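# Lift the latched case, open latch and lid, hold level

## Task

Grasp the latched case and keep it in the hands. Finish with its latch lever turned open past the halfway point, its lid propped wide open, and the case held level and high above the table.

## Robot and tools

Robot and scene. Two arms, left_arm and right_arm, each ending in a five-finger hand: a left hand on left_arm, a right hand on right_arm. In the scene frame the origin sits at table-top height midway between the arms' nominal bases, +z points up, +x points out over the table, and left_arm is on the +y side. Measured bases: left_arm at (+0.044, +0.323, 0) m, right_arm at (-0.037, -0.371, 0) m, each yawed very slightly. A camera stand is fixed to the floor behind the arms.

Hand point. Each hand is steered by a point 0.15 m out from the wrist mounting face along the fingers and 0.05 m in front of the palm. Its +z runs along straightened fingers, +y leaves the palm face, and +x runs across the palm: away from the thumb on the right hand, toward the thumb on the left hand. Straight fingertips extend 0.06 to 0.07 m past the point, their centre lines 0.06 m on the -y side. A wrist bracket on the little-finger side reaches 0.10 m across the palm and can strike things.

Frames. Reported end_effector_position (m) and end_effector_quat_wxyz, Hand target, and wrist-camera poses use each arm's own base frame. cam_high and the table use the scene frame. Motion offsets run along the axes of that arm's current Hand target.

Row layout (shared by execute_actions and move). One row is a single flat list of 28 numbers, each within [-1, 1], covering both arms even if one stays still. Numbers 1-14 are left_arm, 15-28 right_arm. Per arm: dx, dy, dz, rx, ry, rz, then little, ring, middle, index, thumb_bend, thumb_turn, then force_limit, speed. The six pose numbers are an offset, not a pose: they are measured from the Hand target as it stood when the action or move began (not from the previous row), scaled so 1.0 equals 0.6 m or 180 degrees; rx, ry, rz form one rotation vector. Sending the same offset again moves further. Six zeros re-ask for the current Hand target. The six finger numbers are absolute motor targets: +1 open/straight, -1 curled; thumb_turn +1 is beside the palm, -1 is swung in front of it opposite the fingers. force_limit maps -1..+1 to about 0..10 N at the fingertip (0..15 N for the two thumb motors). speed rises from almost zero at -1 to full at +0.48 and stays full above. There is no keep-as-is value: to leave a hand alone, resend the eight hand numbers last sent to it; before any were sent, use its hand_measured plus hand_force_limit and hand_speed.

Tools.
execute_actions: actions is a list of actions; each action is up to 15 rows, one per 1/30 s step, with the last row repeated if fewer. cameras picks images by name (["all"], [] or names); an empty actions list returns images by default.
move: target is one row or up to 15 rows, all offsets from the same starting Hand targets. speed in m/s, 0.002 to 4.3 (default 0.25), turning at up to twice that in rad/s; blend in m rounds corners between listed targets; blocking=false returns early while the move continues; cameras as above. Paths are straight, do not avoid obstacles, and lag or overshoot more when fast. Faster contact hits harder; aiming past a surface presses harder.
wait: seconds from 0 to 10, holding last commands.
stop: brakes a running move.
zoom_image: camera (cam_high, cam_left_wrist, cam_right_wrist) and region [x0, y0, x1, y1] in image pixels, at most 504 by 504.
show_instructions: shows the reference pages.
finished_scene: ends the scene for good (scene 1).

Results. Each gives per-arm hand point position and quaternion, Hand target, joint positions, velocities (possibly noted as within noise) and torques, and per-hand hand_measured, hand_stopped_by (moving, target, force, stalled, fault), hand_load_n (positive means pushed open; near 0 after losing a grip), hand_force_limit, hand_speed. A move adds a line saying how it ended: done, off_target, moving, held or fault, with limits=paced or limits=held. MOTOR HOT warns of heating; OVER-TEMPERATURE FAULT means that arm has gone limp for a while.

Behaviour. Arms settle 1 to 5 cm off the command, usually low, even untouched; resend the missing distance as an offset. Commanded orientation is clipped to within 40 degrees of the measured one each step. Avoid routing a hand near its own arm's base.

Gripping. With the thumb turned in front, the hand closes around items roughly 0.035 to 0.065 m thick, or handles down to 0.025 m. For a gentle close use speed -0.94 or below. To grip harder, raise force_limit and send a target more closed than hand_measured. Fingertip positions in (y, z) from the point: index straight (-0.06, +0.06), half closed (0.00, +0.02), closed (-0.01, -0.04).

Cameras: cam_high 896x504 fixed pinhole; cam_left_wrist and cam_right_wrist 672x504 fisheye on the wrists.

Avoid: letting the case fall or leave the table, slamming the table or fixed items, the two hands bumping or one hand squeezing the other's fingers (may end the scene), overloading fingers with twists or swung loads, and long stretched holds that overheat motors.

Each tool is called after "Request:" by a JSON object that holds its "name" and its "arguments".

Reference images:

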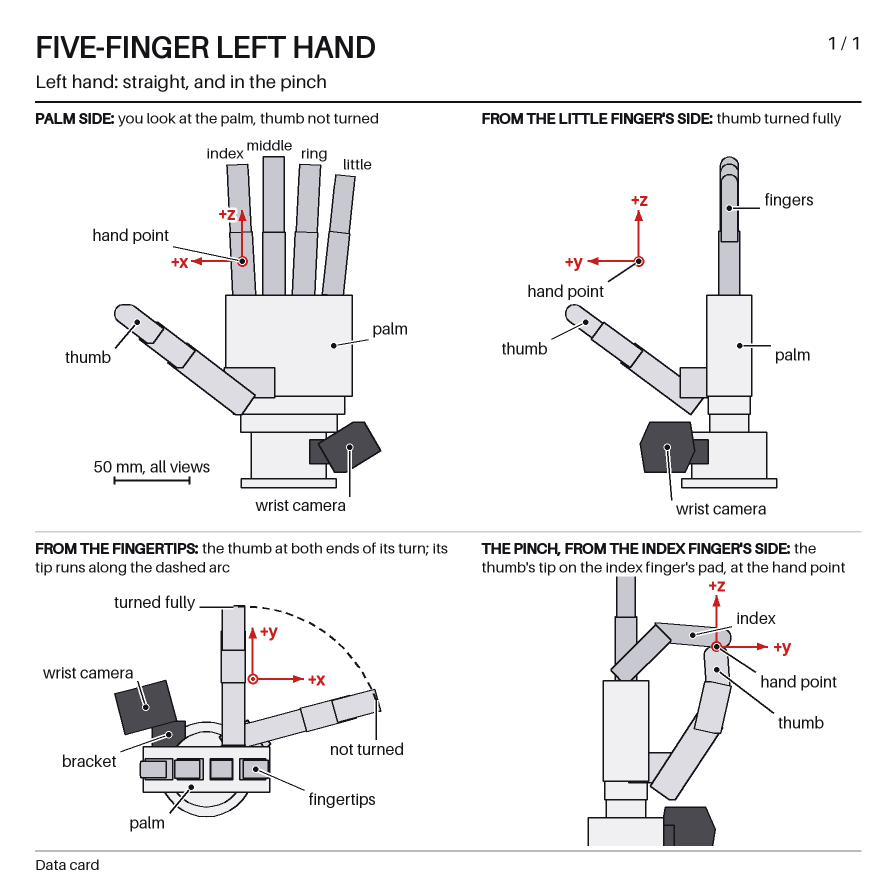

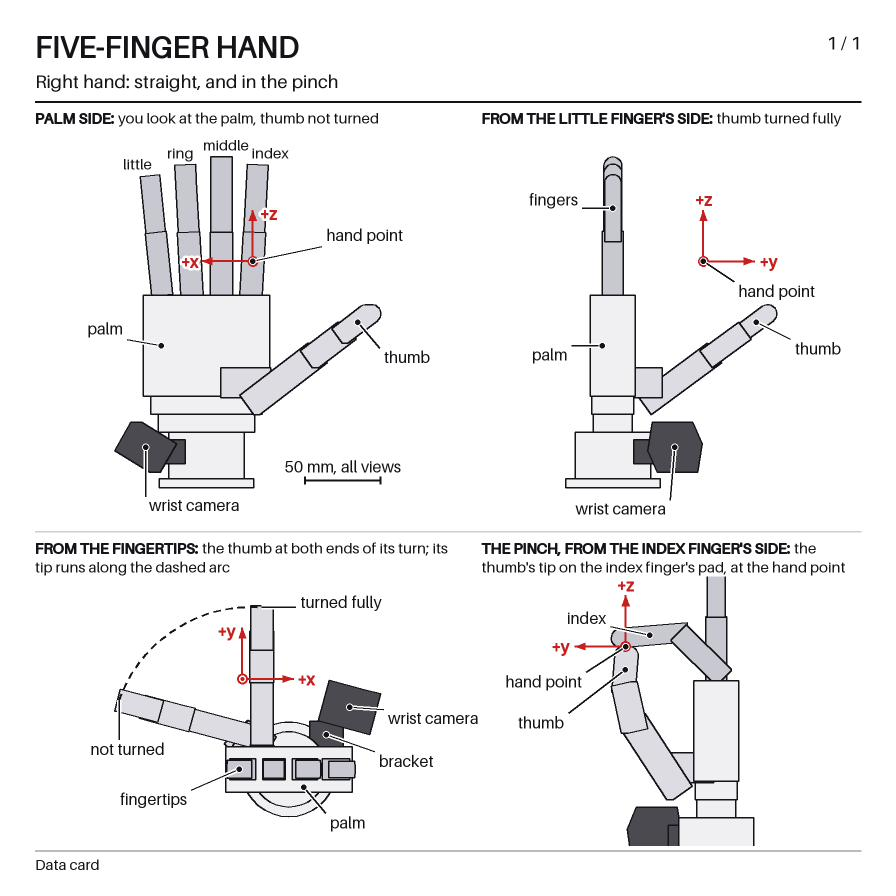

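## Session

Request:
{"name": "execute_actions", "arguments": {"actions": []}}

Scene clock: 0.00 s.
left_arm: end_effector_position=(+0.4384, -0.1755, +0.1099) hand_measured=(+1.000, +1.000, +1.000, +1.000, +1.000, +1.000) hand_load_n=(+0.0, +0.0, +0.0, +0.0, +0.0, +0.0) hand_stopped_by=(target, target, target, target, target, target) hand_force_limit=0.00 hand_speed=-0.80 end_effector_quat_wxyz=(-0.026, +0.517, +0.813, +0.266) | right_arm: end_effector_position=(+0.1358, +0.2849, +0.3500) hand_measured=(+1.000, +1.000, +1.000, +1.000, +1.000, +1.000) hand_load_n=(+0.0, +0.0, +0.0, +0.0, +0.0, +0.0) hand_stopped_by=(target, target, target, target, target, target) hand_force_limit=0.00 hand_speed=-0.80 end_effector_quat_wxyz=(+0.413, -0.531, +0.718, +0.181)
Joint positions: left_arm=[-0.715 1.721 1.232 -1.228 -0.523 1.949] | right_arm=[0.779 0.536 0.841 -0.958 -0.218 1.184]
Joint velocities: within noise
Joint torques (N m): no reading
Heat: left arm: hottest wrist pitch 34 °C; right arm: hottest waist 31 °C.
Hand target: left_arm +0.4435, -0.1800, +0.1129; -0.021, +0.516, +0.815, +0.265 | right_arm +0.1367, +0.2857, +0.3649; +0.425, -0.528, +0.712, +0.183

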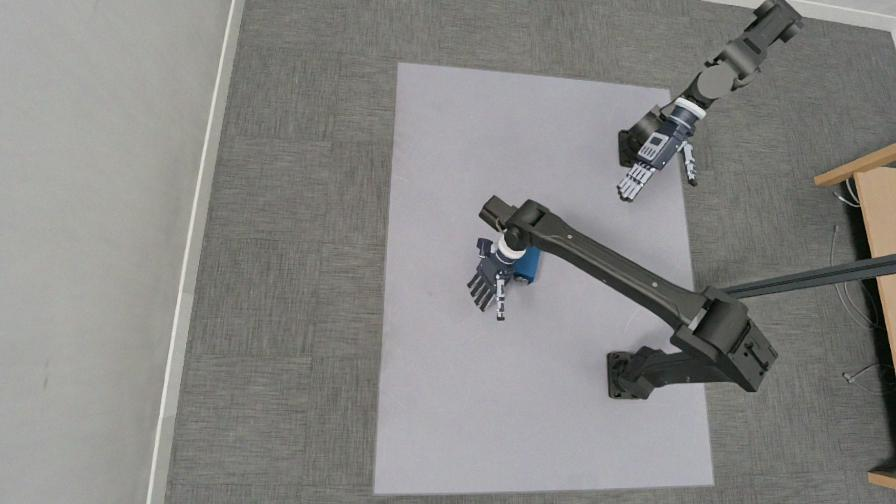

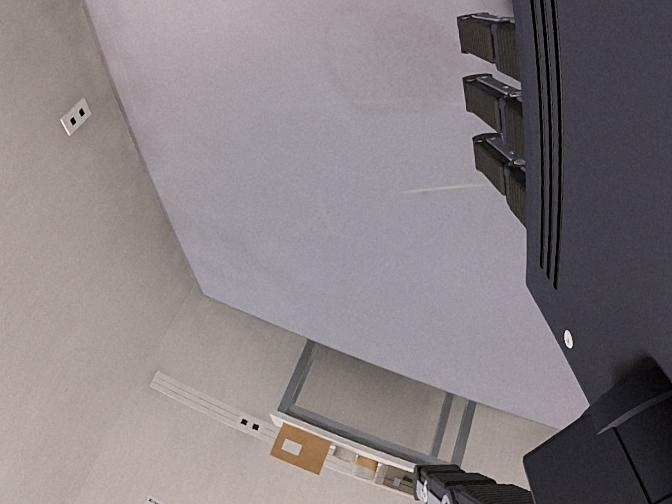

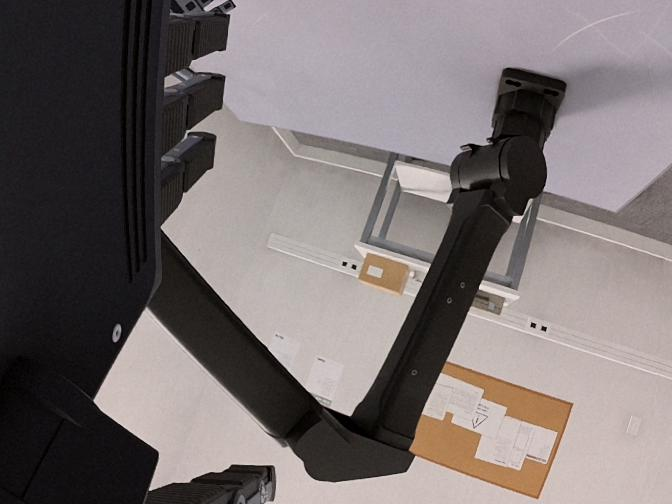

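Request:
{"name": "zoom_image", "arguments": {"camera": "cam_high", "region": [440, 180, 600, 340]}}

Scaled by 3.150.

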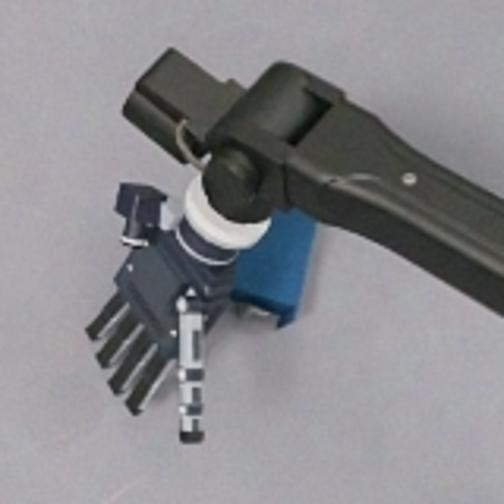

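Request:
{"name": "move", "arguments": {"target": [[0.0793,0.1015,-0.214,0,0,0,1,1,1,1,1,1,0,-0.8,0,0,0,0,0,0,1,1,1,1,1,1,0,-0.8],[0.497,0.03,-0.19,0,0,0,1,1,1,1,1,1,0,-0.8,0,0,0,0,0,0,1,1,1,1,1,1,0,-0.8]], "blend": [0.04,0], "speed": 0.2, "cameras": ["all"]}}

Scene clock: 4.80 s.
left_arm: end_effector_position=(+0.2956, +0.0144, +0.3125) hand_measured=(+1.000, +1.000, +1.000, +1.000, +1.000, +1.000) hand_load_n=(+0.0, +0.0, +0.0, +0.0, +0.0, +0.0) hand_stopped_by=(target, target, target, target, target, target) hand_force_limit=0.00 hand_speed=-0.80 end_effector_quat_wxyz=(-0.011, +0.485, +0.827, +0.283) | right_arm: end_effector_position=(+0.1358, +0.2849, +0.3500) hand_measured=(+1.000, +1.000, +1.000, +1.000, +1.000, +1.000) hand_load_n=(+0.0, +0.0, +0.0, +0.0, +0.0, +0.0) hand_stopped_by=(target, target, target, target, target, target) hand_force_limit=0.00 hand_speed=-0.80 end_effector_quat_wxyz=(+0.413, -0.531, +0.718, +0.181)
Joint positions: left_arm=[-0.529 0.984 1.061 -1.673 -0.574 2.094] | right_arm=[0.779 0.536 0.841 -0.958 -0.218 1.184]
Joint torques (N m): left_arm=[2.02 -4.54 9.35 0.17 -0.57 0.17] | right_arm=[1.2 -1.03 9.48 1.29 -0.12 -0.05]
Heat: left arm: hottest wrist pitch 34 °C; right arm: hottest waist 31 °C.
Hand target: left_arm +0.2921, +0.0216, +0.3097; -0.021, +0.516, +0.815, +0.265 | right_arm +0.1367, +0.2857, +0.3649; +0.425, -0.528, +0.712, +0.183
Off the commanded pose: left_arm 0.008 m, 5 deg | right_arm 0.015 m, 2 deg.
joint sent to its limit (left arm) — joint 4 (wrist pitch), lower limit; joint 6 (wrist roll), upper limit. The joint targets are off in orientation, not in position.
move: off_target (left_arm, right_arm)
camera_calibration:
cam_left_wrist: T_world_to_cam=[[-0.900915, -0.145597, -0.408843, 0.398571], [-0.425244, 0.484367, 0.764563, -0.1229], [0.0867121, 0.862664, -0.498288, 0.234477], [0, 0, 0, 1]] pos_world=[0.286485, -0.0847156, 0.373755]

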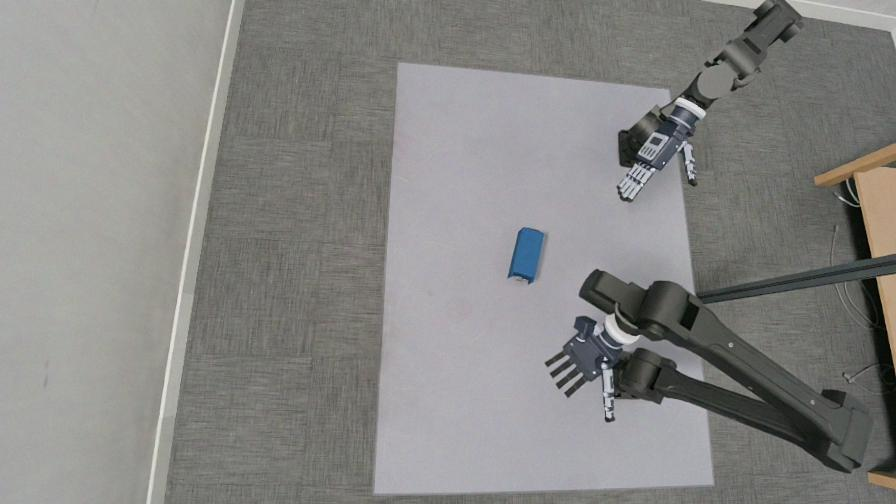

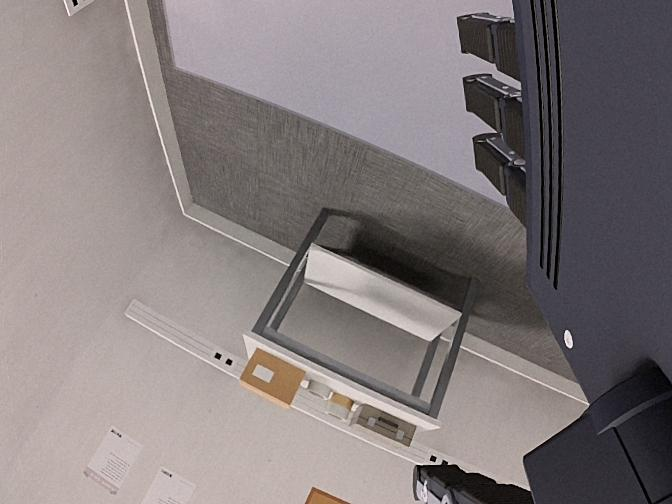

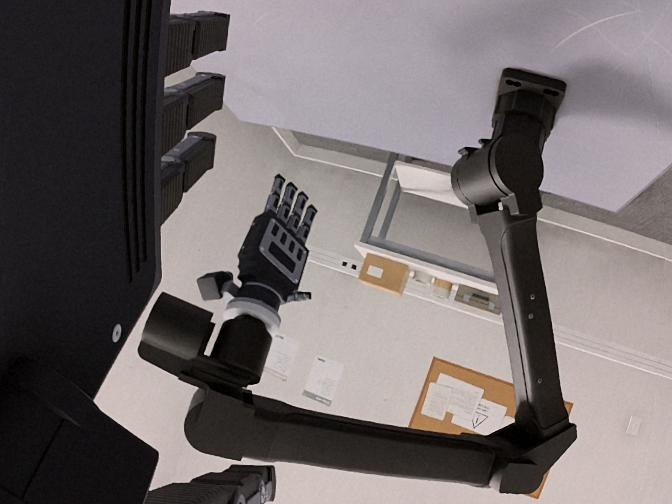

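Request:
{"name": "zoom_image", "arguments": {"camera": "cam_high", "region": [490, 215, 560, 295]}}

Request:
{"name": "wait", "arguments": {"seconds": 0, "cameras": ["cam_high"]}}

Scaled by 6.300.

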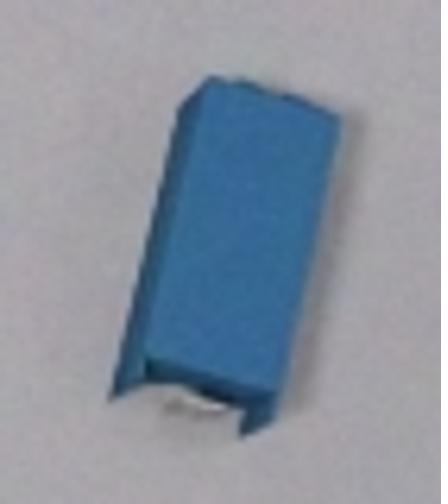

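Scene clock: 5.00 s.
left_arm: end_effector_position=(+0.2956, +0.0144, +0.3125) hand_measured=(+1.000, +1.000, +1.000, +1.000, +1.000, +1.000) hand_load_n=(+0.0, +0.0, +0.0, +0.0, +0.0, +0.0) hand_stopped_by=(target, target, target, target, target, target) hand_force_limit=0.00 hand_speed=-0.80 end_effector_quat_wxyz=(-0.011, +0.485, +0.827, +0.283) | right_arm: end_effector_position=(+0.1358, +0.2849, +0.3500) hand_measured=(+1.000, +1.000, +1.000, +1.000, +1.000, +1.000) hand_load_n=(+0.0, +0.0, +0.0, +0.0, -0.5, +0.0) hand_stopped_by=(target, target, target, target, target, target) hand_force_limit=0.00 hand_speed=-0.80 end_effector_quat_wxyz=(+0.413, -0.531, +0.718, +0.181)
Joint positions: left_arm=[-0.529 0.984 1.061 -1.673 -0.574 2.094] | right_arm=[0.779 0.536 0.841 -0.958 -0.218 1.184]
Joint torques (N m): left_arm=[1.79 -4.48 9.31 0.18 -0.56 0.18] | right_arm=[0.97 -1.08 9.47 1.28 -0.12 -0.04]
Heat: left arm: hottest wrist pitch 34 °C; right arm: hottest waist 31 °C.
Hand target: left_arm +0.2921, +0.0216, +0.3097; -0.021, +0.516, +0.815, +0.265 | right_arm +0.1367, +0.2857, +0.3649; +0.425, -0.528, +0.712, +0.183
Off the commanded pose: left_arm 0.008 m, 5 deg | right_arm 0.015 m, 2 deg.
Images, in order (width x height): cam_high 896x504.

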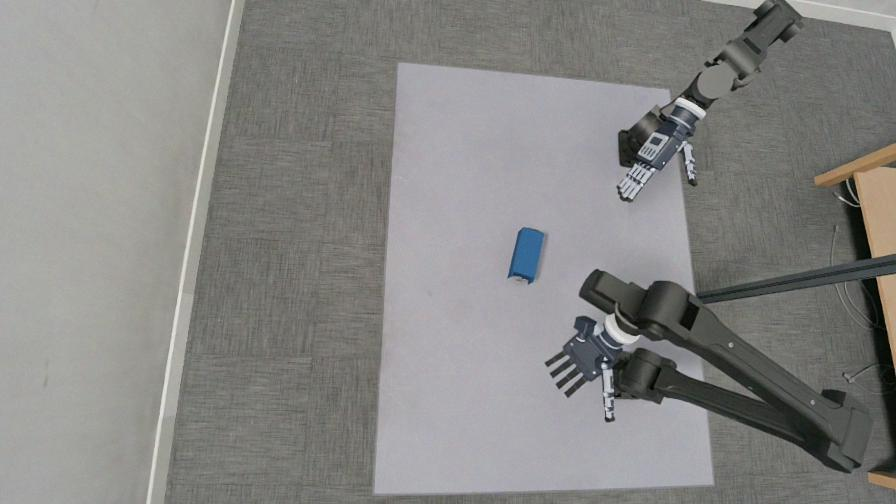

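Request:
{"name": "move", "arguments": {"target": [-0.3265,-0.243,0.0,0.179,0.153,-0.833,1,1,1,1,1,1,0,-0.8,0,0,0,0,0,0,1,1,1,1,1,1,0,-0.8], "speed": 0.4, "cameras": ["all"]}}

Scene clock: 22.70 s.
left_arm: end_effector_position=(+0.2615, -0.1898, +0.1906) hand_measured=(+1.000, +1.000, +1.000, +1.000, +1.000, +1.000) hand_load_n=(+0.0, +0.0, +0.0, +0.0, +0.0, +0.0) hand_stopped_by=(target, target, target, target, target, target) hand_force_limit=0.00 hand_speed=-0.80 end_effector_quat_wxyz=(+0.003, +0.705, -0.709, -0.004) | right_arm: end_effector_position=(+0.1358, +0.2849, +0.3500) hand_measured=(+1.000, +1.000, +1.000, +1.000, +1.000, +1.000) hand_load_n=(-0.5, +0.0, +0.0, +0.0, +0.0, +0.0) hand_stopped_by=(target, target, target, target, target, target) hand_force_limit=0.00 hand_speed=-0.80 end_effector_quat_wxyz=(+0.413, -0.531, +0.718, +0.181)
Joint positions: left_arm=[-0.456 1.294 1.149 -1.435 0.004 -0.45] | right_arm=[0.779 0.536 0.841 -0.958 -0.218 1.184]
Joint torques (N m): left_arm=[0.97 -10.4 9.26 0.88 -0.06 0.01] | right_arm=[1.03 -1.14 9.46 1.29 -0.12 -0.05]
Heat: left arm: hottest wrist pitch 33 °C; right arm: hottest elbow 32 °C.
Hand target: left_arm +0.2596, -0.1886, +0.1897; +0.000, +0.708, -0.706, +0.001 | right_arm +0.1367, +0.2857, +0.3649; +0.425, -0.528, +0.712, +0.183
Off the commanded pose: left_arm 0.002 m, 1 deg | right_arm 0.015 m, 2 deg.
move: off_target (right_arm)
camera_calibration:
cam_left_wrist: T_world_to_cam=[[0.967441, -0.247622, -0.0523622, -0.287662], [-0.185216, -0.833649, 0.520312, -0.211708], [-0.172493, -0.493673, -0.852369, 0.230641], [0, 0, 0, 1]] pos_world=[0.278868, -0.13386, 0.291683]

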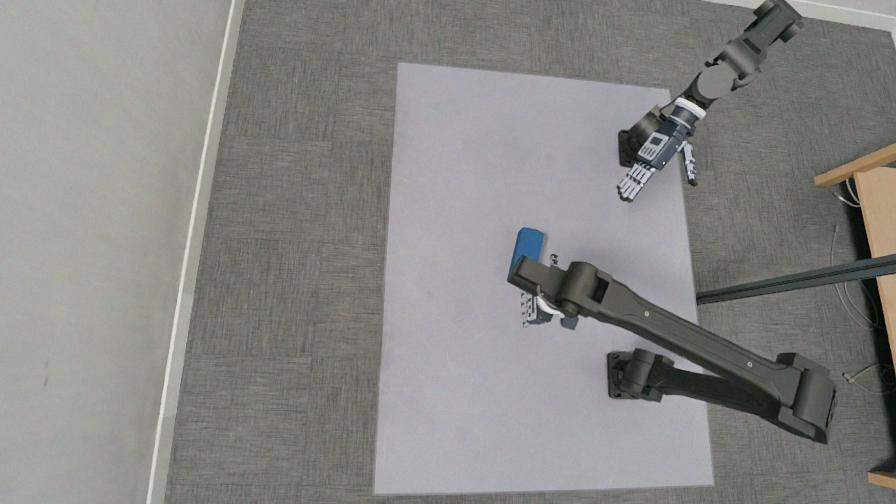

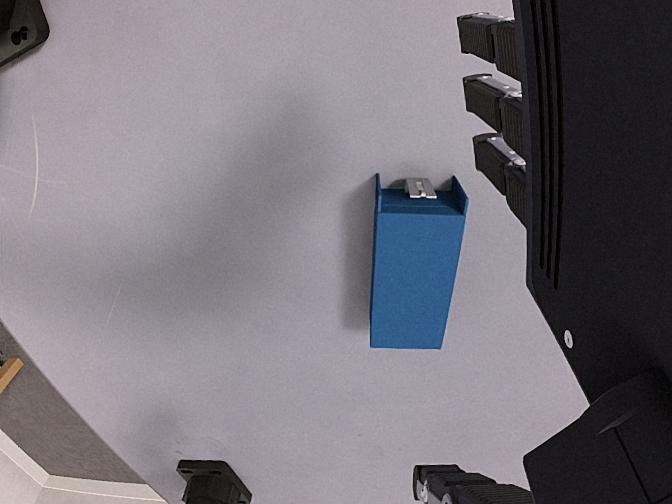

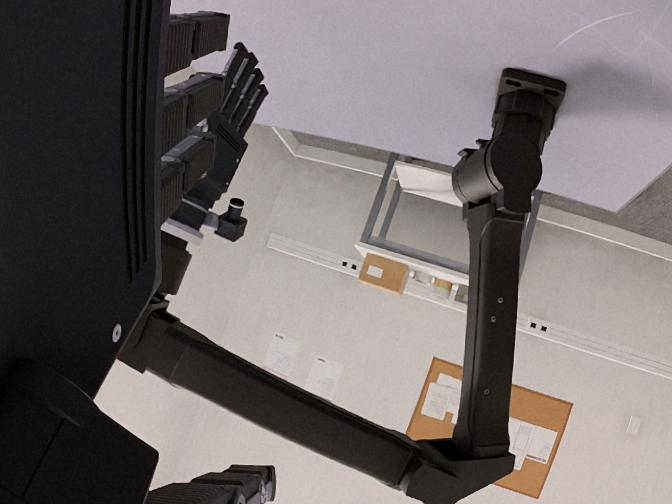

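Request:
{"name": "zoom_image", "arguments": {"camera": "cam_left_wrist", "region": [330, 150, 510, 370]}}

Request:
{"name": "zoom_image", "arguments": {"camera": "cam_left_wrist", "region": [365, 165, 475, 235]}}

Scaled by 2.291 from the camera's 672x504 image, which has a finer 960x720 frame.

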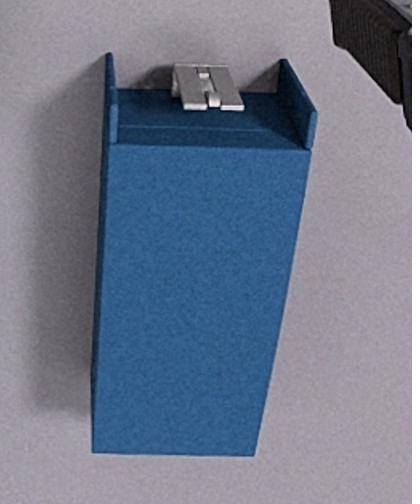

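Scaled by 4.582 from the camera's 672x504 image, which has a finer 960x720 frame.

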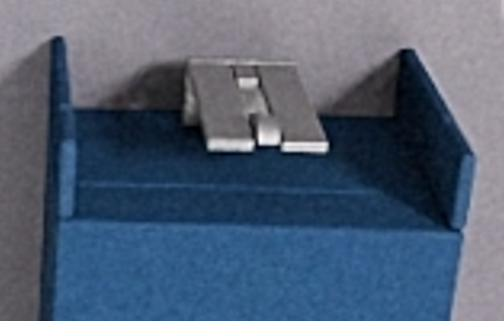

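Request:
{"name": "move", "arguments": {"target": [-0.1012,-0.048,0.0995,0,0.1944,0,1,1,1,1,1,1,0,-0.8,0,0,0,0,0,0,1,1,1,1,1,1,0,-0.8], "speed": 0.3, "cameras": ["cam_left_wrist"]}}

Request:
{"name": "zoom_image", "arguments": {"camera": "cam_left_wrist", "region": [330, 100, 510, 280]}}

Scene clock: 27.10 s.
left_arm: end_effector_position=(+0.2879, -0.1313, +0.1375) hand_measured=(+1.000, +1.000, +1.000, +1.000, +1.000, +1.000) hand_load_n=(+0.0, +0.0, +0.0, +0.0, +0.0, +0.0) hand_stopped_by=(target, target, target, target, target, target) hand_force_limit=0.00 hand_speed=-0.80 end_effector_quat_wxyz=(+0.207, +0.673, -0.676, +0.216) | right_arm: end_effector_position=(+0.1358, +0.2849, +0.3500) hand_measured=(+1.000, +1.000, +1.000, +1.000, +1.000, +1.000) hand_load_n=(+0.0, +0.0, +0.0, +0.0, +0.0, +0.0) hand_stopped_by=(target, target, target, target, target, target) hand_force_limit=0.00 hand_speed=-0.80 end_effector_quat_wxyz=(+0.413, -0.531, +0.718, +0.181)
Joint positions: left_arm=[0.016 1.336 0.902 -1.135 0.608 0.019] | right_arm=[0.779 0.536 0.841 -0.958 -0.218 1.184]
Joint torques (N m): left_arm=[2.14 -7.18 9.02 0.87 0.65 0.15] | right_arm=[1.2 -1.08 9.5 1.25 -0.13 -0.06]
Heat: left arm: hottest wrist pitch 33 °C; right arm: hottest elbow 33 °C.
Hand target: left_arm +0.2882, -0.1278, +0.1300; +0.212, +0.675, -0.673, +0.213 | right_arm +0.1367, +0.2857, +0.3649; +0.425, -0.528, +0.712, +0.183
Off the commanded pose: left_arm 0.008 m, 1 deg | right_arm 0.015 m, 2 deg.
move: off_target (right_arm)
camera_calibration:
cam_left_wrist: T_world_to_cam=[[0.967924, -0.222954, 0.115819, -0.321457], [-0.19718, -0.388435, 0.900132, -0.120733], [-0.155701, -0.894097, -0.419938, 0.102001], [0, 0, 0, 1]] pos_world=[0.303221, -0.027368, 0.18874]
Images, in order (width x height): cam_left_wrist 672x504.

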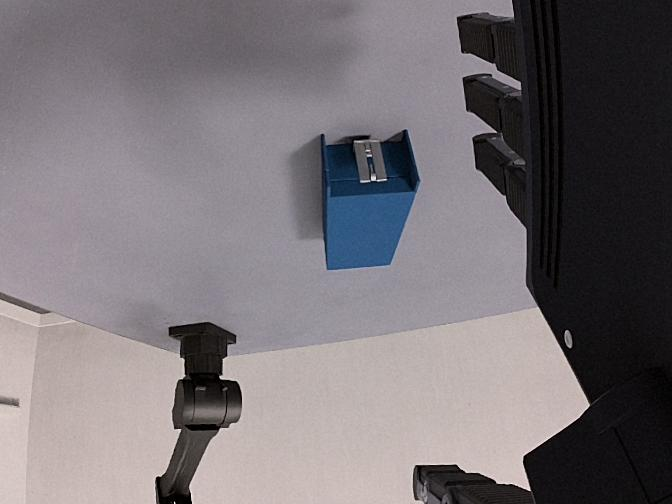

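Scaled by 2.800 from the camera's 672x504 image, which has a finer 960x720 frame.

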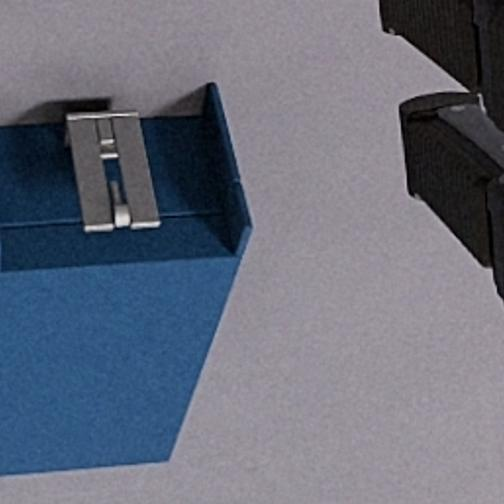

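Request:
{"name": "zoom_image", "arguments": {"camera": "cam_left_wrist", "region": [315, 120, 425, 200]}}

Scaled by 4.582 from the camera's 672x504 image, which has a finer 960x720 frame.

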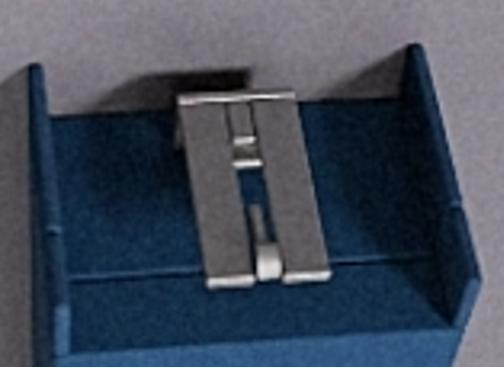

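Request:
{"name": "move", "arguments": {"target": [0.071,-0.032,0.0497,0.2915,0.1737,0.4165,1,1,1,1,1,1,0,-0.8,0,0,0,0,0,0,1,1,1,1,1,1,0,-0.8], "speed": 0.4, "cameras": ["cam_high","cam_left_wrist"]}}

Scene clock: 48.33 s.
left_arm: end_effector_position=(+0.3093, -0.1837, +0.1373) hand_measured=(+1.000, +1.000, +1.000, +1.000, +1.000, +1.000) hand_load_n=(+0.0, +0.0, +0.0, +0.0, +0.0, -0.5) hand_stopped_by=(target, target, target, target, target, target) hand_force_limit=0.00 hand_speed=-0.80 end_effector_quat_wxyz=(+0.098, -0.080, +0.703, -0.700) | right_arm: end_effector_position=(+0.1358, +0.2849, +0.3500) hand_measured=(+1.000, +1.000, +1.000, +1.000, +1.000, +1.000) hand_load_n=(+0.0, +0.0, +0.0, +0.0, +0.0, -0.5) hand_stopped_by=(target, target, target, target, target, target) hand_force_limit=0.00 hand_speed=-0.80 end_effector_quat_wxyz=(+0.413, -0.531, +0.718, +0.181)
Joint positions: left_arm=[0.042 1.335 0.364 0.962 1.359 0.034] | right_arm=[0.779 0.536 0.841 -0.958 -0.218 1.184]
Joint torques (N m): left_arm=[2.14 -4.78 6.45 2.3 0.1 0.01] | right_arm=[1.03 -1.03 9.48 1.29 -0.12 -0.05]
Heat: left arm: hottest wrist pitch 33 °C; right arm: hottest elbow 35 °C.
Hand target: left_arm +0.3076, -0.1797, +0.1300; +0.094, -0.094, +0.701, -0.701 | right_arm +0.1367, +0.2857, +0.3649; +0.425, -0.528, +0.712, +0.183
Off the commanded pose: left_arm 0.008 m, 2 deg | right_arm 0.015 m, 2 deg.
move: off_target (right_arm)
camera_calibration:
cam_left_wrist: T_world_to_cam=[[-0.247382, -0.109775, 0.962679, -0.0734755], [-0.9332, 0.294276, -0.206251, 0.368268], [-0.260652, -0.949395, -0.17524, 0.0471418], [0, 0, 0, 1]] pos_world=[0.337778, -0.0716818, 0.15495]
Images, in order (width x height): cam_high 896x504, cam_left_wrist 672x504.

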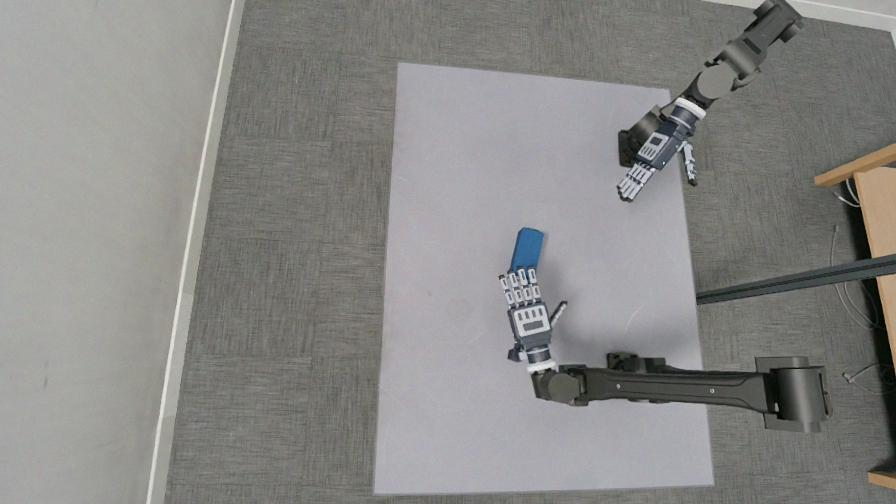

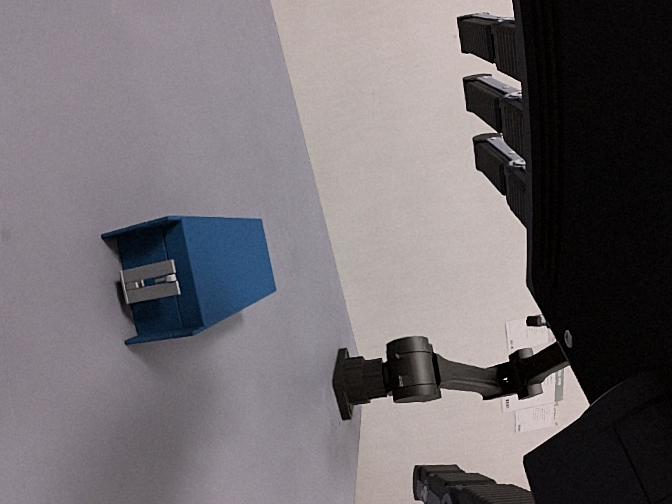

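Request:
{"name": "zoom_image", "arguments": {"camera": "cam_left_wrist", "region": [90, 210, 210, 350]}}

Scaled by 3.600 from the camera's 672x504 image, which has a finer 960x720 frame.

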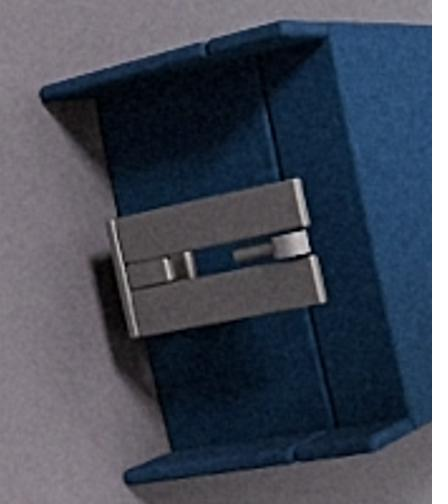

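Request:
{"name": "move", "arguments": {"target": [0.0226,0.1333,0.0842,0,0,0,1,1,1,1,1,1,0,-0.8,0,0,0,0,0,0,1,1,1,1,1,1,0,-0.8], "speed": 0.2, "cameras": ["cam_high","cam_left_wrist"]}}

Scene clock: 50.80 s.
left_arm: end_effector_position=(+0.3088, -0.2283, +0.0539) hand_measured=(+1.000, +1.000, +1.000, +1.000, +1.000, +1.000) hand_load_n=(+0.0, +0.0, +0.0, +0.0, +0.5, -0.5) hand_stopped_by=(target, target, target, target, target, target) hand_force_limit=0.00 hand_speed=-0.80 end_effector_quat_wxyz=(+0.100, -0.092, +0.701, -0.700) | right_arm: end_effector_position=(+0.1358, +0.2849, +0.3500) hand_measured=(+1.000, +1.000, +1.000, +1.000, +1.000, +1.000) hand_load_n=(+0.0, +0.0, +0.0, +0.0, +0.0, -0.5) hand_stopped_by=(target, target, target, target, target, target) hand_force_limit=0.00 hand_speed=-0.80 end_effector_quat_wxyz=(+0.413, -0.531, +0.718, +0.181)
Joint positions: left_arm=[-0.114 1.742 0.329 1.411 1.183 0.014] | right_arm=[0.779 0.536 0.841 -0.958 -0.218 1.184]
Joint torques (N m): left_arm=[0.15 -6.95 4.14 2.44 -0.07 -0.01] | right_arm=[1.03 -1.03 9.48 1.31 -0.12 -0.06]
Heat: left arm: hottest wrist pitch 33 °C; right arm: hottest elbow 35 °C.
Hand target: left_arm +0.3079, -0.2321, +0.0501; +0.094, -0.093, +0.701, -0.701 | right_arm +0.1367, +0.2857, +0.3649; +0.425, -0.528, +0.712, +0.183
Off the commanded pose: left_arm 0.005 m, 1 deg | right_arm 0.015 m, 2 deg.
move: off_target (right_arm)
camera_calibration:
cam_left_wrist: T_world_to_cam=[[-0.232311, -0.110052, 0.966396, -0.0031164], [-0.941428, 0.27513, -0.194977, 0.36132], [-0.244427, -0.955087, -0.167522, -0.0167961], [0, 0, 0, 1]] pos_world=[0.335328, -0.115795, 0.0706472]
Images, in order (width x height): cam_high 896x504, cam_left_wrist 672x504.

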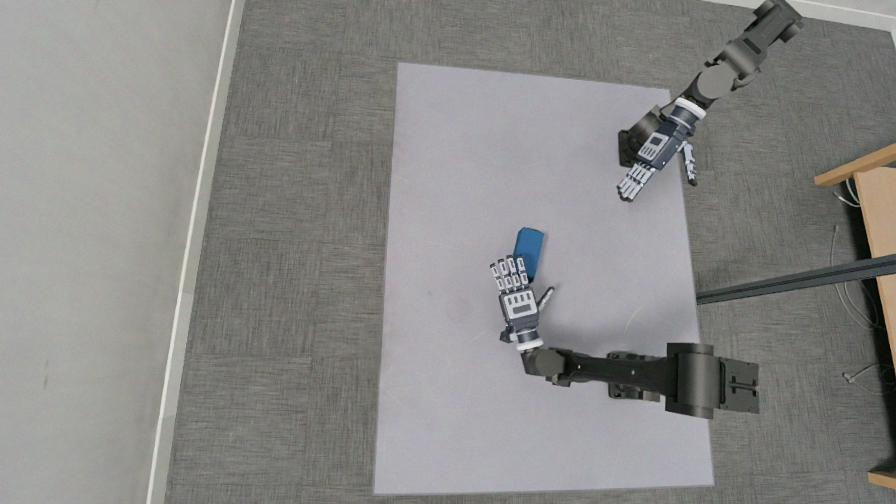

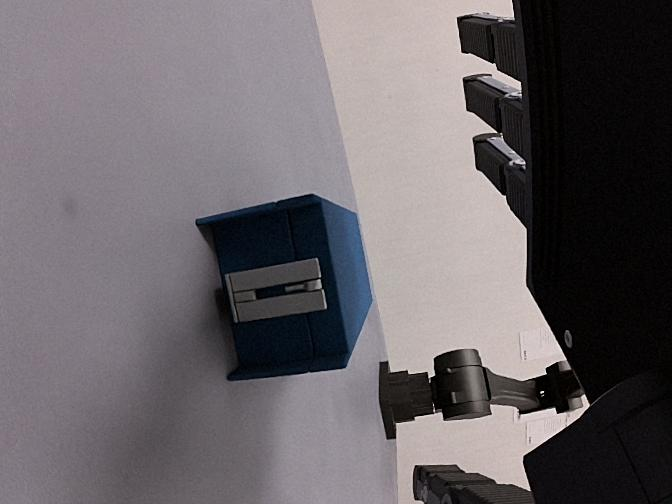

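Request:
{"name": "zoom_image", "arguments": {"camera": "cam_left_wrist", "region": [185, 185, 385, 385]}}

Request:
{"name": "zoom_image", "arguments": {"camera": "cam_left_wrist", "region": [210, 245, 340, 335]}}

Scaled by 2.520 from the camera's 672x504 image, which has a finer 960x720 frame.

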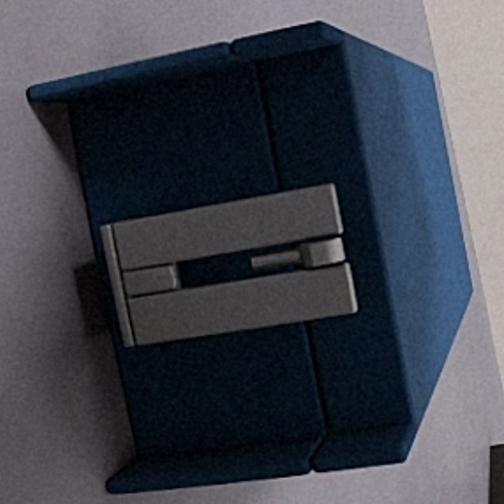

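Scaled by 3.877 from the camera's 672x504 image, which has a finer 960x720 frame.

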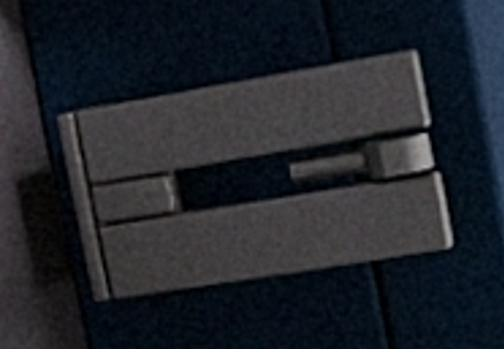

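Request:
{"name": "move", "arguments": {"target": [-0.0397,-0.25,-0.1482,-0.111,0,0,1,1,1,1,1,1,0,-0.8,0,0,0,0,0,0,1,1,1,1,1,1,0,-0.8], "speed": 0.3, "cameras": ["cam_left_wrist"]}}

Scene clock: 61.10 s.
left_arm: end_effector_position=(+0.2910, -0.1379, +0.1830) hand_measured=(+1.000, +1.000, +1.000, +1.000, +1.000, +1.000) hand_load_n=(+0.0, +0.0, +0.0, -0.5, +0.0, -0.5) hand_stopped_by=(target, target, target, target, target, target) hand_force_limit=0.00 hand_speed=-0.80 end_effector_quat_wxyz=(+0.064, -0.127, +0.810, -0.570) | right_arm: end_effector_position=(+0.1358, +0.2849, +0.3500) hand_measured=(+1.000, +1.000, +1.000, +1.000, +1.000, +1.000) hand_load_n=(+0.0, +0.0, +0.0, +0.0, +0.0, -0.5) hand_stopped_by=(target, target, target, target, target, target) hand_force_limit=0.00 hand_speed=-0.80 end_effector_quat_wxyz=(+0.413, -0.531, +0.718, +0.181)
Joint positions: left_arm=[0.099 1.037 0.72 -0.823 1.184 1.067] | right_arm=[0.779 0.536 0.841 -0.958 -0.218 1.184]
Joint torques (N m): left_arm=[0.09 -3.14 16.1 0.77 0.63 0.19] | right_arm=[1.08 -0.97 9.5 1.28 -0.12 -0.05]
Heat: left arm: hottest wrist pitch 33 °C; right arm: hottest elbow 36 °C.
Hand target: left_arm +0.3074, -0.1399, +0.1999; +0.076, -0.108, +0.812, -0.569 | right_arm +0.1367, +0.2857, +0.3649; +0.425, -0.528, +0.712, +0.183
Off the commanded pose: left_arm 0.024 m, 3 deg | right_arm 0.015 m, 2 deg.
move: off_target (left_arm, right_arm)
camera_calibration:
cam_left_wrist: T_world_to_cam=[[-0.0937023, -0.415259, 0.904864, -0.193284], [-0.954306, 0.2965, 0.0372472, 0.308979], [-0.283759, -0.860028, -0.424067, 0.158397], [0, 0, 0, 1]] pos_world=[0.321696, -0.0356497, 0.230558]
Images, in order (width x height): cam_left_wrist 672x504.

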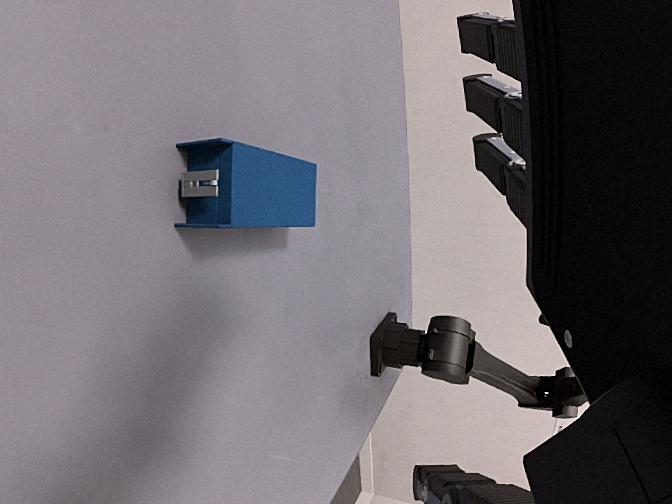

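Request:
{"name": "move", "arguments": {"target": [0.1235,-0.0662,0.28,-0.0755,-0.3007,-0.1564,1,1,0.7,0.7,1,-1,0,0.0,0,0,0,0,0,0,1,1,1,1,1,1,0,-0.8], "speed": 0.3, "cameras": ["cam_high","cam_left_wrist"]}}

Scene clock: 86.77 s.
left_arm: end_effector_position=(+0.2736, -0.3050, +0.1563) hand_measured=(+1.000, +1.000, +0.700, +0.700, +1.000, -1.000) hand_load_n=(+0.0, +0.0, +0.0, +0.0, +0.0, +0.0) hand_stopped_by=(target, target, target, target, target, target) hand_force_limit=0.00 hand_speed=0.00 end_effector_quat_wxyz=(+0.288, -0.546, +0.706, -0.346) | right_arm: end_effector_position=(+0.1358, +0.2849, +0.3500) hand_measured=(+1.000, +1.000, +1.000, +1.000, +1.000, +1.000) hand_load_n=(+0.0, +0.0, +0.0, +0.0, +0.0, +0.0) hand_stopped_by=(target, target, target, target, target, target) hand_force_limit=0.00 hand_speed=-0.80 end_effector_quat_wxyz=(+0.413, -0.531, +0.718, +0.181)
Joint positions: left_arm=[-0.994 1.026 0.719 -0.495 -0.599 -0.491] | right_arm=[0.779 0.536 0.841 -0.958 -0.218 1.184]
Joint torques (N m): left_arm=[-0.26 -3.9 17.06 1.5 -0.42 0.01] | right_arm=[1.08 -1.14 9.51 1.31 -0.12 -0.04]
Heat: left arm: hottest elbow 33 °C; right arm: hottest elbow 37 °C.
Hand target: left_arm +0.2810, -0.3250, +0.1800; +0.285, -0.546, +0.699, -0.364 | right_arm +0.1367, +0.2857, +0.3649; +0.425, -0.528, +0.712, +0.183
Off the commanded pose: left_arm 0.032 m, 2 deg | right_arm 0.015 m, 2 deg.
move: off_target (left_arm, right_arm)
camera_calibration:
cam_left_wrist: T_world_to_cam=[[0.52986, -0.401015, 0.747285, -0.381752], [-0.711627, -0.689555, 0.134542, -0.0392999], [0.461341, -0.603077, -0.65074, -0.0916775], [0, 0, 0, 1]] pos_world=[0.216603, -0.235476, 0.230907]
Images, in order (width x height): cam_high 896x504, cam_left_wrist 672x504.

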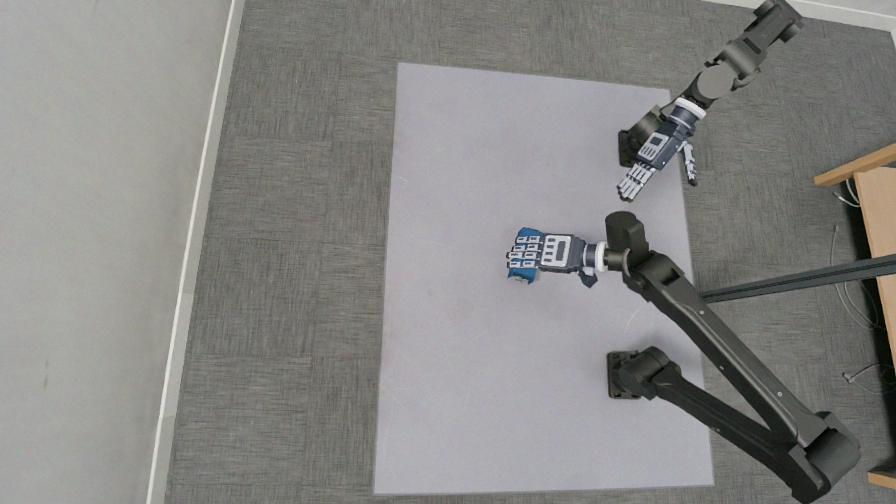

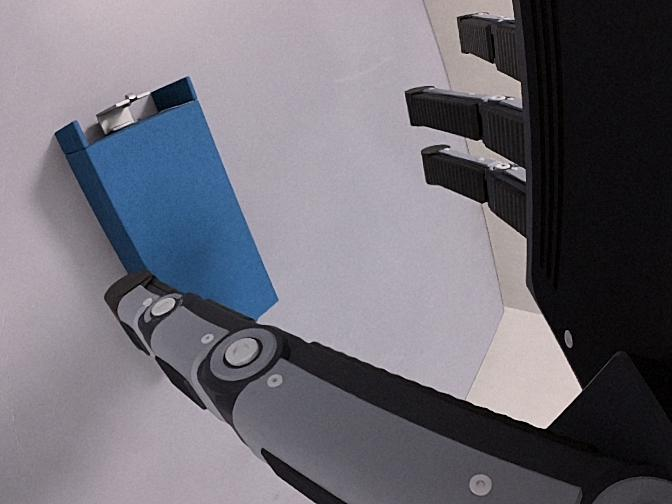

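Request:
{"name": "move", "arguments": {"target": [0.0288,0.0932,0.0888,0,0,0,1,1,0.7,0.7,1,-1,0,0.0,0,0,0,0,0,0,1,1,1,1,1,1,0,-0.8], "speed": 0.12, "cameras": ["cam_left_wrist"]}}

Scene clock: 89.60 s.
left_arm: end_effector_position=(+0.2927, -0.3414, +0.1132) hand_measured=(+1.000, +1.000, +0.700, +0.700, +1.000, -1.000) hand_load_n=(+0.0, +0.0, +0.0, +0.0, -0.5, +0.0) hand_stopped_by=(target, target, target, target, target, target) hand_force_limit=0.00 hand_speed=0.00 end_effector_quat_wxyz=(+0.287, -0.548, +0.695, -0.366) | right_arm: end_effector_position=(+0.1358, +0.2849, +0.3500) hand_measured=(+1.000, +1.000, +1.000, +1.000, +1.000, +1.000) hand_load_n=(+0.0, +0.0, +0.0, +0.0, +0.0, -0.5) hand_stopped_by=(target, target, target, target, target, target) hand_force_limit=0.00 hand_speed=-0.80 end_effector_quat_wxyz=(+0.413, -0.531, +0.718, +0.181)
Joint positions: left_arm=[-1.006 1.19 0.69 -0.263 -0.608 -0.504] | right_arm=[0.779 0.536 0.841 -0.958 -0.218 1.184]
Joint torques (N m): left_arm=[0.03 -6.12 9.81 2.44 -0.42 0.01] | right_arm=[0.97 -1.03 9.46 1.26 -0.12 -0.05]
Heat: left arm: hottest elbow 33 °C; right arm: hottest elbow 37 °C.
Hand target: left_arm +0.2881, -0.3444, +0.1036; +0.285, -0.546, +0.699, -0.364 | right_arm +0.1367, +0.2857, +0.3649; +0.425, -0.528, +0.712, +0.183
Off the commanded pose: left_arm 0.011 m, 1 deg | right_arm 0.015 m, 2 deg.
move: off_target (left_arm, right_arm)
camera_calibration:
cam_left_wrist: T_world_to_cam=[[0.512108, -0.370552, 0.774879, -0.361734], [-0.713589, -0.685666, 0.143712, -0.0442522], [0.478056, -0.626541, -0.615556, -0.167369], [0, 0, 0, 1]] pos_world=[0.23368, -0.269247, 0.183634]
Images, in order (width x height): cam_left_wrist 672x504.

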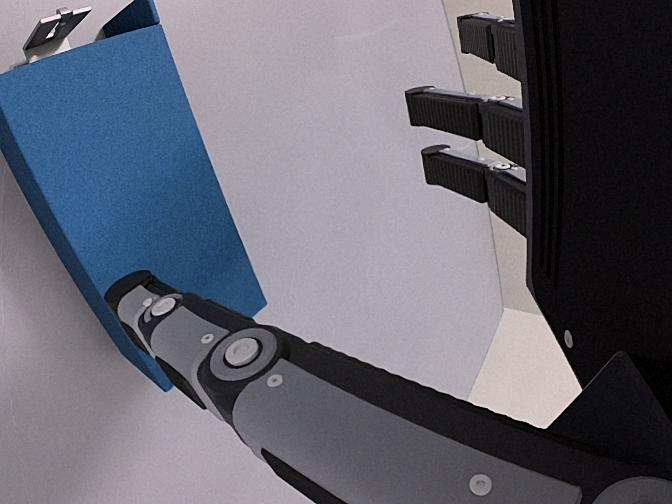

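Request:
{"name": "zoom_image", "arguments": {"camera": "cam_left_wrist", "region": [0, 0, 180, 100]}}

Scaled by 2.800 from the camera's 672x504 image, which has a finer 960x720 frame.

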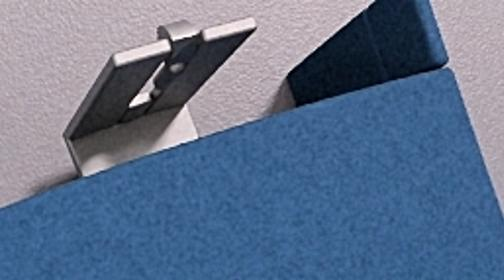

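Request:
{"name": "move", "arguments": {"target": [-0.029,0.0503,0.0112,0,0,0,1,1,0.7,0.7,1,-1,0,0.0,0,0,0,0,0,0,1,1,1,1,1,1,0,-0.8], "speed": 0.08, "cameras": ["cam_left_wrist", "cam_high"]}}

Request:
{"name": "zoom_image", "arguments": {"camera": "cam_high", "region": [480, 200, 640, 310]}}

Scene clock: 92.97 s.
left_arm: end_effector_position=(+0.2828, -0.3268, +0.0834) hand_measured=(+1.000, +1.000, +0.700, +0.700, +1.000, -1.000) hand_load_n=(+0.0, +0.0, +0.5, -0.5, +0.0, +0.0) hand_stopped_by=(target, target, target, target, target, target) hand_force_limit=0.00 hand_speed=0.00 end_effector_quat_wxyz=(+0.286, -0.548, +0.695, -0.368) | right_arm: end_effector_position=(+0.1358, +0.2849, +0.3500) hand_measured=(+1.000, +1.000, +1.000, +1.000, +1.000, +1.000) hand_load_n=(+0.0, -0.5, +0.0, +0.0, +0.0, +0.0) hand_stopped_by=(target, target, target, target, target, target) hand_force_limit=0.00 hand_speed=-0.80 end_effector_quat_wxyz=(+0.413, -0.531, +0.718, +0.181)
Joint positions: left_arm=[-1.006 1.19 0.598 -0.168 -0.606 -0.504] | right_arm=[0.779 0.536 0.841 -0.958 -0.218 1.184]
Joint torques (N m): left_arm=[1.03 -5.89 9.16 2.45 -0.15 0.11] | right_arm=[1.08 -1.14 9.47 1.29 -0.12 -0.05]
Heat: left arm: hottest wrist pitch 33 °C; right arm: hottest elbow 37 °C.
Hand target: left_arm +0.2809, -0.3247, +0.0750; +0.285, -0.546, +0.699, -0.364 | right_arm +0.1367, +0.2857, +0.3649; +0.425, -0.528, +0.712, +0.183
Off the commanded pose: left_arm 0.009 m, 1 deg | right_arm 0.015 m, 2 deg.
move: off_target (right_arm)
camera_calibration:
cam_left_wrist: T_world_to_cam=[[0.511431, -0.368991, 0.776069, -0.327593], [-0.714739, -0.684029, 0.145785, -0.0362171], [0.477061, -0.629245, -0.613566, -0.172569], [0, 0, 0, 1]] pos_world=[0.223981, -0.254241, 0.153632]
Images, in order (width x height): cam_high 896x504, cam_left_wrist 672x504.

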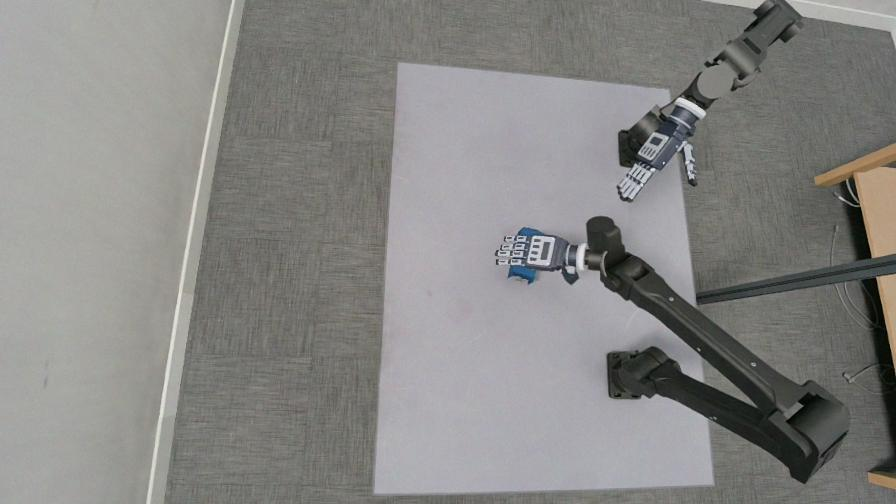

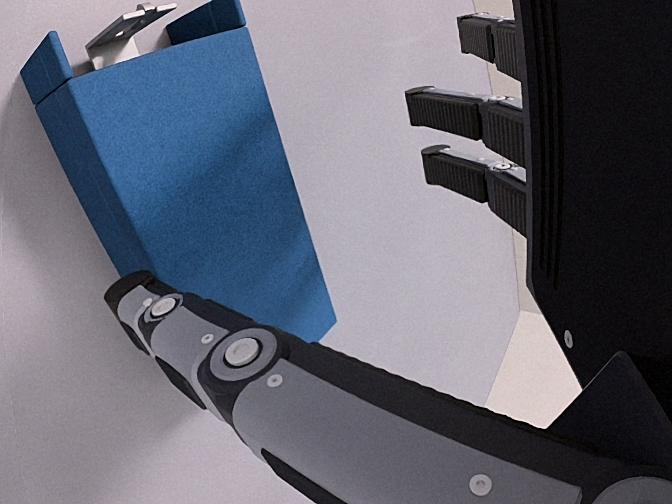

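Scaled by 3.150.

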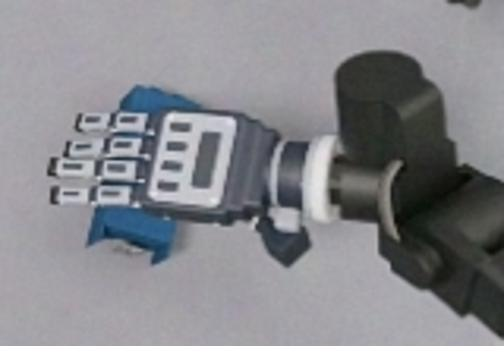

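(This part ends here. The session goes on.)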